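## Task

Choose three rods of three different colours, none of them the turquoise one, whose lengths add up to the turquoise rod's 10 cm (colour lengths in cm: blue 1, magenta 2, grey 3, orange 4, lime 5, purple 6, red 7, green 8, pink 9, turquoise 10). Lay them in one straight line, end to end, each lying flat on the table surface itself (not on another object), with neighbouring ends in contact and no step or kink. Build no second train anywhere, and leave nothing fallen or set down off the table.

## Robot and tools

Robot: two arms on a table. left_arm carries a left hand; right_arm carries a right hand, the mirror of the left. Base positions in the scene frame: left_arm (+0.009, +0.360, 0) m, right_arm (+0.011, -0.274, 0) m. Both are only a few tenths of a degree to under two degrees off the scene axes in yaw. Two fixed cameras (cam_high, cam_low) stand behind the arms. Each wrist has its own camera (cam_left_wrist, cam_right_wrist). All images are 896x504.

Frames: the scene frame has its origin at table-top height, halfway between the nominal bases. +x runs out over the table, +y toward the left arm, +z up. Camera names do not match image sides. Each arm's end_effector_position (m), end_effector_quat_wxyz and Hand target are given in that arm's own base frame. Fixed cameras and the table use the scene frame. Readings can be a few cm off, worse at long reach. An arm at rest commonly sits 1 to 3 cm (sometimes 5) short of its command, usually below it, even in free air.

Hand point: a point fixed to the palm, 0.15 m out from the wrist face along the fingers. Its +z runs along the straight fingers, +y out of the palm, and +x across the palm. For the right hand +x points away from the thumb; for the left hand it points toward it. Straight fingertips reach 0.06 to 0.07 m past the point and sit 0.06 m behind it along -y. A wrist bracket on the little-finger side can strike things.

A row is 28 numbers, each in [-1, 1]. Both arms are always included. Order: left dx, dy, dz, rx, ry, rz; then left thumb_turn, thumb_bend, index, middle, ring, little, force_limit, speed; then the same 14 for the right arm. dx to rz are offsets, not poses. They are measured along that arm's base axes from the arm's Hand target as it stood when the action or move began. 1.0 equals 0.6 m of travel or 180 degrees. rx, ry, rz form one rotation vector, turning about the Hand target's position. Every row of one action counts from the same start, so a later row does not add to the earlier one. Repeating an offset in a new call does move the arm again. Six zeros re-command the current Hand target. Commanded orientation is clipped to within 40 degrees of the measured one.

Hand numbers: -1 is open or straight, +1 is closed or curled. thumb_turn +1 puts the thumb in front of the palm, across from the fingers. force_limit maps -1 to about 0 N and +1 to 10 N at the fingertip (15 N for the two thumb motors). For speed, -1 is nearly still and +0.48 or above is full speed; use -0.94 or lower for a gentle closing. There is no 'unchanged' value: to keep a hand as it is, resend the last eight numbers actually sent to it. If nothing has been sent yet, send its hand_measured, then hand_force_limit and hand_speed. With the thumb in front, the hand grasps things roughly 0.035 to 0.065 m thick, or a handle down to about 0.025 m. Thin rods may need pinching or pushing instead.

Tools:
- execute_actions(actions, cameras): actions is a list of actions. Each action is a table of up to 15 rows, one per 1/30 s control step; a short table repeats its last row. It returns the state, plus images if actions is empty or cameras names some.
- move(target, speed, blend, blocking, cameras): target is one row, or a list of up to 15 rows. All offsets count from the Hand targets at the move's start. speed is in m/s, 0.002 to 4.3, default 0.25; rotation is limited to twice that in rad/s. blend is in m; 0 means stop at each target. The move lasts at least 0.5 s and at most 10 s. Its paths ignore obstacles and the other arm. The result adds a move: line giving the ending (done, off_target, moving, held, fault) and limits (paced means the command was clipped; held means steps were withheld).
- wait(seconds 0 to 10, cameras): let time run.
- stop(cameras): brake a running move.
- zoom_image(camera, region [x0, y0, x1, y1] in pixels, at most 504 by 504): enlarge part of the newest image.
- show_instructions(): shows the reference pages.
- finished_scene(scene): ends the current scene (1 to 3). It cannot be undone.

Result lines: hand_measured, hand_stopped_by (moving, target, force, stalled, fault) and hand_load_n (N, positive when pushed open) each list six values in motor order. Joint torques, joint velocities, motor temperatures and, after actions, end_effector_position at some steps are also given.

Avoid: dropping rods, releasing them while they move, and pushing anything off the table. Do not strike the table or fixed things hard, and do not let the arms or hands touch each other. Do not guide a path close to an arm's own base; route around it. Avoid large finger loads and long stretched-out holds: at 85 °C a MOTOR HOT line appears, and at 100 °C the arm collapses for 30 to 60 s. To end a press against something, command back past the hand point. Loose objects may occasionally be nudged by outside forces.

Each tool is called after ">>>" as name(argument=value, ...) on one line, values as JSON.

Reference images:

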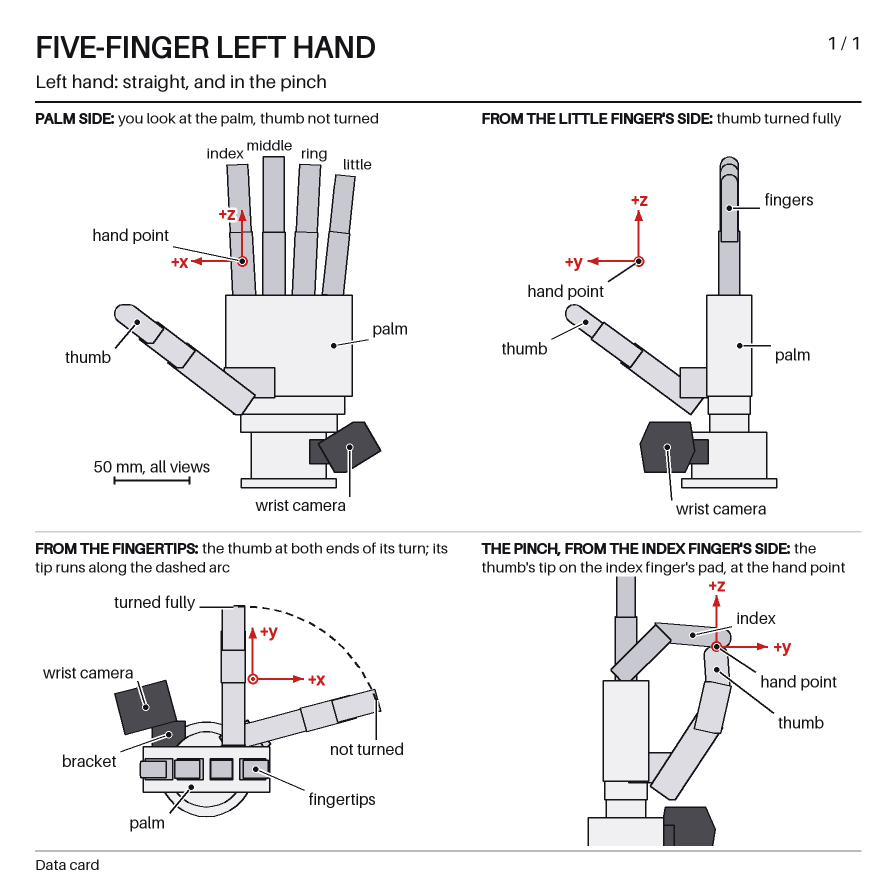

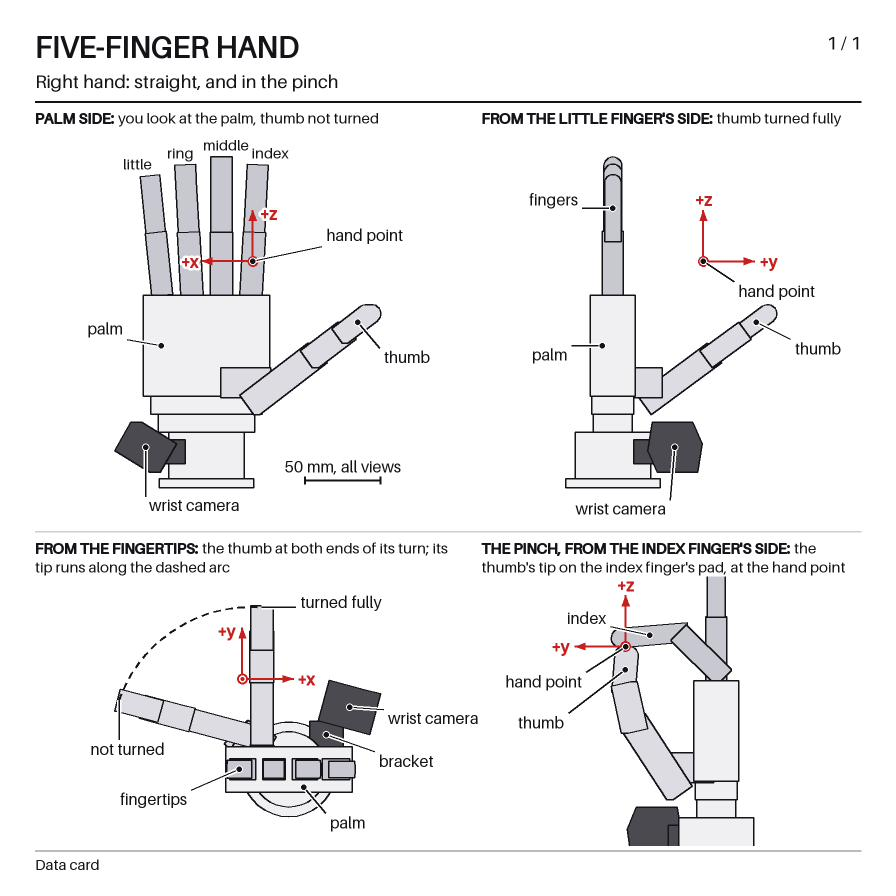

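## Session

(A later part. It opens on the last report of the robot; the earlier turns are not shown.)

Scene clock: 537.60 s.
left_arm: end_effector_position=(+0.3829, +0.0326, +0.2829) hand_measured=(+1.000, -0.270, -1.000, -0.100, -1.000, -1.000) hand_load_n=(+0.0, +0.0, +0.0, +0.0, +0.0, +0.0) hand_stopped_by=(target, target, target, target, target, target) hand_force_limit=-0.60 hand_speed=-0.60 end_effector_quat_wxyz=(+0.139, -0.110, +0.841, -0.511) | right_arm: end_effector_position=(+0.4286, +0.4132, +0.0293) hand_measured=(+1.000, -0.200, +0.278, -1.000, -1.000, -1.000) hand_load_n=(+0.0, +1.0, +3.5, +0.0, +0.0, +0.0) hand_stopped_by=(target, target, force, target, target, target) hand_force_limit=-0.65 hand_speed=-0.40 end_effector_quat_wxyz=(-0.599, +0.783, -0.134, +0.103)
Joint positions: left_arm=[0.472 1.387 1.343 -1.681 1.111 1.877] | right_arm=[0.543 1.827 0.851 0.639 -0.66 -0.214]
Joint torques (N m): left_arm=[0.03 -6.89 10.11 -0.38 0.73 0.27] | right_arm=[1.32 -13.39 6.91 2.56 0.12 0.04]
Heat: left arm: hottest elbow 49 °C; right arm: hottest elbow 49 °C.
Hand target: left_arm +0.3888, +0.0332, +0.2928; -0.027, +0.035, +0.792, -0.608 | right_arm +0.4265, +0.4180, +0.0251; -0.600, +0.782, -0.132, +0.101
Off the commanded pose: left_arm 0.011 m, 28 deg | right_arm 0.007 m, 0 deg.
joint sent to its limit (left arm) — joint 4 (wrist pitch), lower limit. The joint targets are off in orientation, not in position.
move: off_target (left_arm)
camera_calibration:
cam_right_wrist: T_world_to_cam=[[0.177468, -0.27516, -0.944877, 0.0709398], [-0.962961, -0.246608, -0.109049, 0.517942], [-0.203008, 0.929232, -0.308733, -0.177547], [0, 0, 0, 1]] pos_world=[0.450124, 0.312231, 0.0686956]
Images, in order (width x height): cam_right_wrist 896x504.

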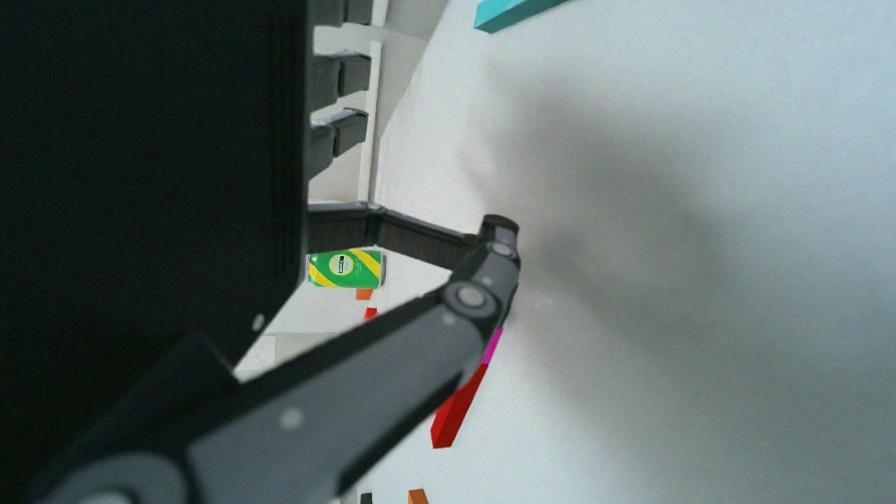

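>>> move(target=[[0,0,0,0,0,0,1,-0.27,-1,-0.1,-1,-1,-0.6,-0.6,0,0,-0.0055,0,0,0,1,-0.2,0.33,-1,-1,-1,-0.65,-0.4],[0,0,0,0,0,0,1,-0.27,-1,-0.1,-1,-1,-0.6,-0.6,-0.0192,0.0045,-0.0055,0,0,0,1,-0.2,0.33,-1,-1,-1,-0.65,-0.4]], speed=[0.06,0.03], cameras=["cam_right_wrist"])

>>> zoom_image(camera="cam_right_wrist", region=[440, 170, 600, 330])

Scene clock: 543.07 s.
left_arm: end_effector_position=(+0.3829, +0.0326, +0.2829) hand_measured=(+1.000, -0.270, -1.000, -0.100, -1.000, -1.000) hand_load_n=(+0.0, +0.0, +0.0, +0.0, +0.0, +0.0) hand_stopped_by=(target, target, target, target, target, target) hand_force_limit=-0.60 hand_speed=-0.60 end_effector_quat_wxyz=(+0.139, -0.110, +0.841, -0.511) | right_arm: end_effector_position=(+0.4166, +0.4157, +0.0204) hand_measured=(+1.000, -0.200, +0.278, -1.000, -1.000, -1.000) hand_load_n=(+0.0, +1.0, +4.0, +0.0, +0.0, +0.0) hand_stopped_by=(target, target, force, target, target, target) hand_force_limit=-0.65 hand_speed=-0.40 end_effector_quat_wxyz=(-0.596, +0.785, -0.134, +0.101)
Joint positions: left_arm=[0.472 1.387 1.343 -1.681 1.111 1.877] | right_arm=[0.562 1.833 0.826 0.664 -0.643 -0.211]
Joint torques (N m): left_arm=[0.03 -7.41 10.11 -0.34 0.7 0.26] | right_arm=[1.26 -13.98 6.63 2.59 0.12 0.09]
Heat: left arm: hottest elbow 49 °C; right arm: hottest elbow 48 °C.
Hand target: left_arm +0.3888, +0.0332, +0.2928; -0.027, +0.035, +0.792, -0.608 | right_arm +0.4149, +0.4207, +0.0217; -0.600, +0.782, -0.132, +0.101
Off the commanded pose: left_arm 0.011 m, 28 deg | right_arm 0.005 m, 1 deg.
joint sent to its limit (left arm) — joint 4 (wrist pitch), lower limit. The joint targets are off in orientation, not in position.
move: off_target (left_arm)
camera_calibration:
cam_right_wrist: T_world_to_cam=[[0.17451, -0.28111, -0.943675, 0.0691385], [-0.962909, -0.249028, -0.103884, 0.506913], [-0.205798, 0.926802, -0.314141, -0.182844], [0, 0, 0, 1]] pos_world=[0.438416, 0.315131, 0.0604659]
Images, in order (width x height): cam_right_wrist 896x504.

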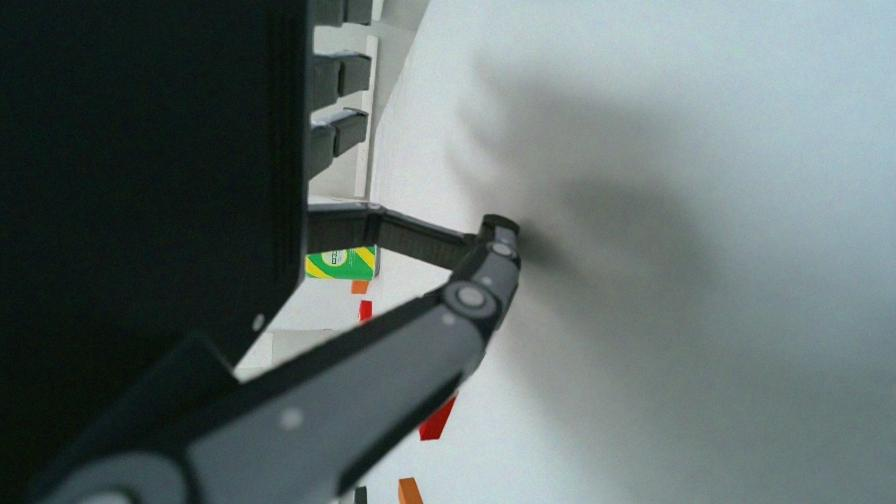

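Scaled by 3.150 from the camera's 896x504 image, which has a finer 1280x720 frame.

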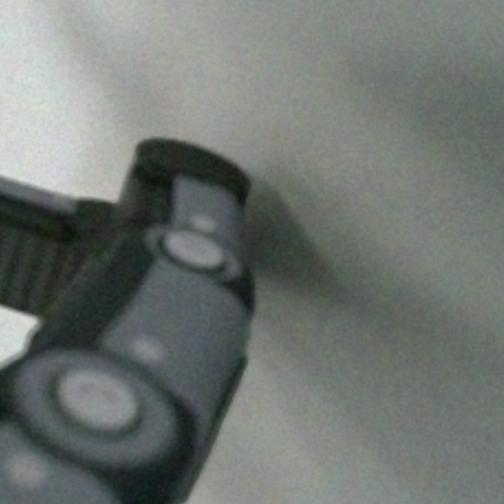

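>>> move(target=[0,0,0,0,0,0,1,-0.27,-1,-0.1,-1,-1,-0.6,-0.6,-0.0092,0.0017,0.005,0,0,0,1,-0.2,0.33,-1,-1,-1,-0.65,-0.4], speed=0.03)

Scene clock: 545.80 s.
left_arm: end_effector_position=(+0.3829, +0.0326, +0.2829) hand_measured=(+1.000, -0.270, -1.000, -0.100, -1.000, -1.000) hand_load_n=(+0.0, +0.0, +0.0, +0.0, +0.0, +0.0) hand_stopped_by=(target, target, target, target, target, target) hand_force_limit=-0.60 hand_speed=-0.60 end_effector_quat_wxyz=(+0.139, -0.110, +0.841, -0.511) | right_arm: end_effector_position=(+0.4133, +0.4160, +0.0178) hand_measured=(+1.000, -0.200, +0.278, -1.000, -1.000, -1.000) hand_load_n=(+0.0, +0.5, +3.5, +0.0, +0.0, +0.0) hand_stopped_by=(target, target, force, target, target, target) hand_force_limit=-0.65 hand_speed=-0.40 end_effector_quat_wxyz=(-0.594, +0.787, -0.137, +0.100)
Joint positions: left_arm=[0.472 1.387 1.343 -1.681 1.111 1.877] | right_arm=[0.567 1.833 0.819 0.666 -0.634 -0.208]
Joint torques (N m): left_arm=[0.03 -7.59 10.13 -0.27 0.72 0.27] | right_arm=[1.49 -15.21 6.09 2.48 0.11 0.1]
Heat: left arm: hottest elbow 49 °C; right arm: hottest elbow 48 °C.
Hand target: left_arm +0.3888, +0.0332, +0.2928; -0.027, +0.035, +0.792, -0.608 | right_arm +0.4095, +0.4217, +0.0247; -0.600, +0.782, -0.132, +0.101
Off the commanded pose: left_arm 0.011 m, 28 deg | right_arm 0.010 m, 1 deg.
joint sent to its limit (left arm) — joint 4 (wrist pitch), lower limit. The joint targets are off in orientation, not in position.
move: off_target (left_arm)

>>> move(target=[[0,0,0,0,0,0,1,-0.27,-1,-0.1,-1,-1,-0.6,-0.6,0.025,-0.0083,0.005,0,0,0,1,-0.2,0.33,-1,-1,-1,-0.65,-0.4],[0,0,0,0,0,0,1,-0.27,-1,-0.1,-1,-1,-0.6,-0.6,0.0083,0.0083,0.1333,0,0,0,1,-0.2,0.33,-1,-1,-1,-0.65,-0.4]], speed=[0.05,0.12], cameras=["cam_right_wrist"])

>>> zoom_image(camera="cam_right_wrist", region=[515, 180, 665, 400])

Scene clock: 550.07 s.
left_arm: end_effector_position=(+0.3829, +0.0326, +0.2829) hand_measured=(+1.000, -0.270, -1.000, -0.100, -1.000, -1.000) hand_load_n=(+0.0, +0.0, +0.0, +0.0, +0.0, +0.0) hand_stopped_by=(target, target, target, target, target, target) hand_force_limit=-0.60 hand_speed=-0.60 end_effector_quat_wxyz=(+0.139, -0.110, +0.841, -0.511) | right_arm: end_effector_position=(+0.4047, +0.4141, +0.0839) hand_measured=(+1.000, -0.200, +0.278, -1.000, -1.000, -1.000) hand_load_n=(+0.0, +1.0, +3.5, +0.0, +0.0, +0.0) hand_stopped_by=(target, target, force, target, target, target) hand_force_limit=-0.65 hand_speed=-0.40 end_effector_quat_wxyz=(-0.589, +0.790, -0.140, +0.094)
Joint positions: left_arm=[0.472 1.387 1.343 -1.681 1.111 1.877] | right_arm=[0.573 1.654 0.836 0.454 -0.632 -0.205]
Joint torques (N m): left_arm=[-0.09 -7.47 10.15 -0.27 0.71 0.27] | right_arm=[1.26 -13.63 11.59 1.52 0.11 0.1]
Heat: left arm: hottest elbow 49 °C; right arm: hottest elbow 48 °C.
Hand target: left_arm +0.3888, +0.0332, +0.2928; -0.027, +0.035, +0.792, -0.608 | right_arm +0.4143, +0.4267, +0.1047; -0.600, +0.782, -0.132, +0.101
Off the commanded pose: left_arm 0.011 m, 28 deg | right_arm 0.026 m, 2 deg.
joint sent to its limit (left arm) — joint 4 (wrist pitch), lower limit. The joint targets are off in orientation, not in position.
move: off_target (left_arm, right_arm)
camera_calibration:
cam_right_wrist: T_world_to_cam=[[0.154381, -0.293268, -0.943483, 0.143802], [-0.964983, -0.249729, -0.0802738, 0.500796], [-0.212074, 0.922838, -0.321552, -0.159073], [0, 0, 0, 1]] pos_world=[0.427324, 0.314034, 0.124725]
Images, in order (width x height): cam_right_wrist 896x504.

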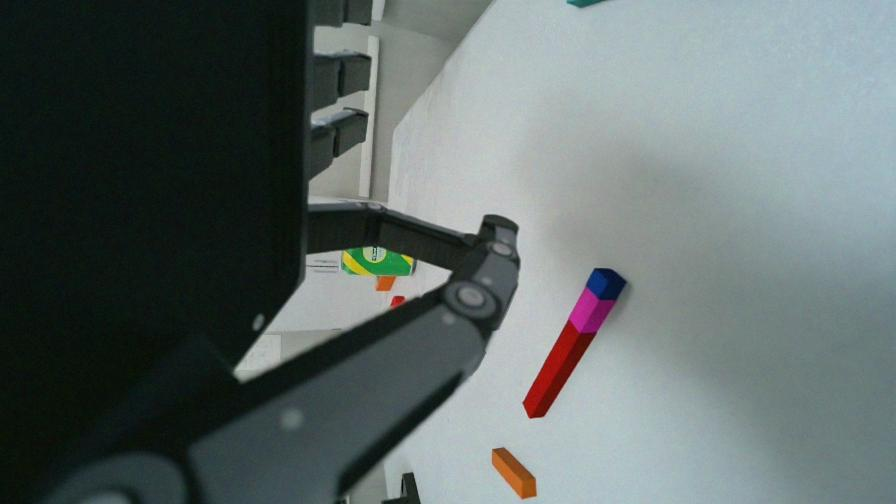

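Scaled by 2.291 from the camera's 896x504 image, which has a finer 1280x720 frame.

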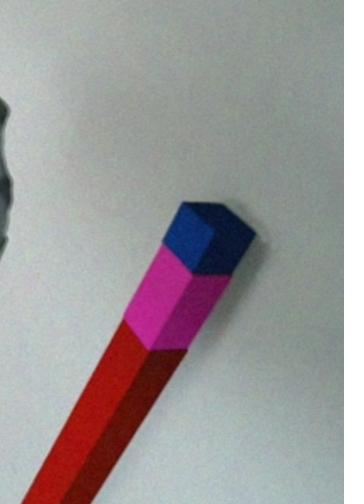

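>>> zoom_image(camera="cam_right_wrist", region=[555, 255, 645, 345])

>>> zoom_image(camera="cam_right_wrist", region=[510, 255, 640, 425])

Scaled by 5.600 from the camera's 896x504 image, which has a finer 1280x720 frame.

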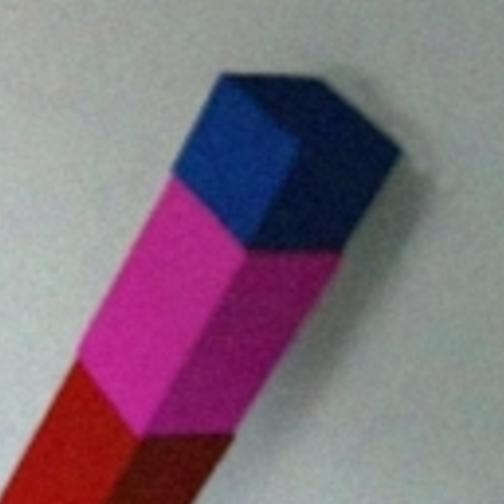

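Scaled by 2.965 from the camera's 896x504 image, which has a finer 1280x720 frame.

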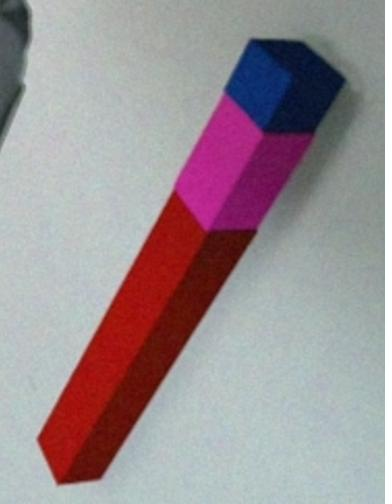

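>>> finished_scene(scene=2)

The scene is finished: the task was done.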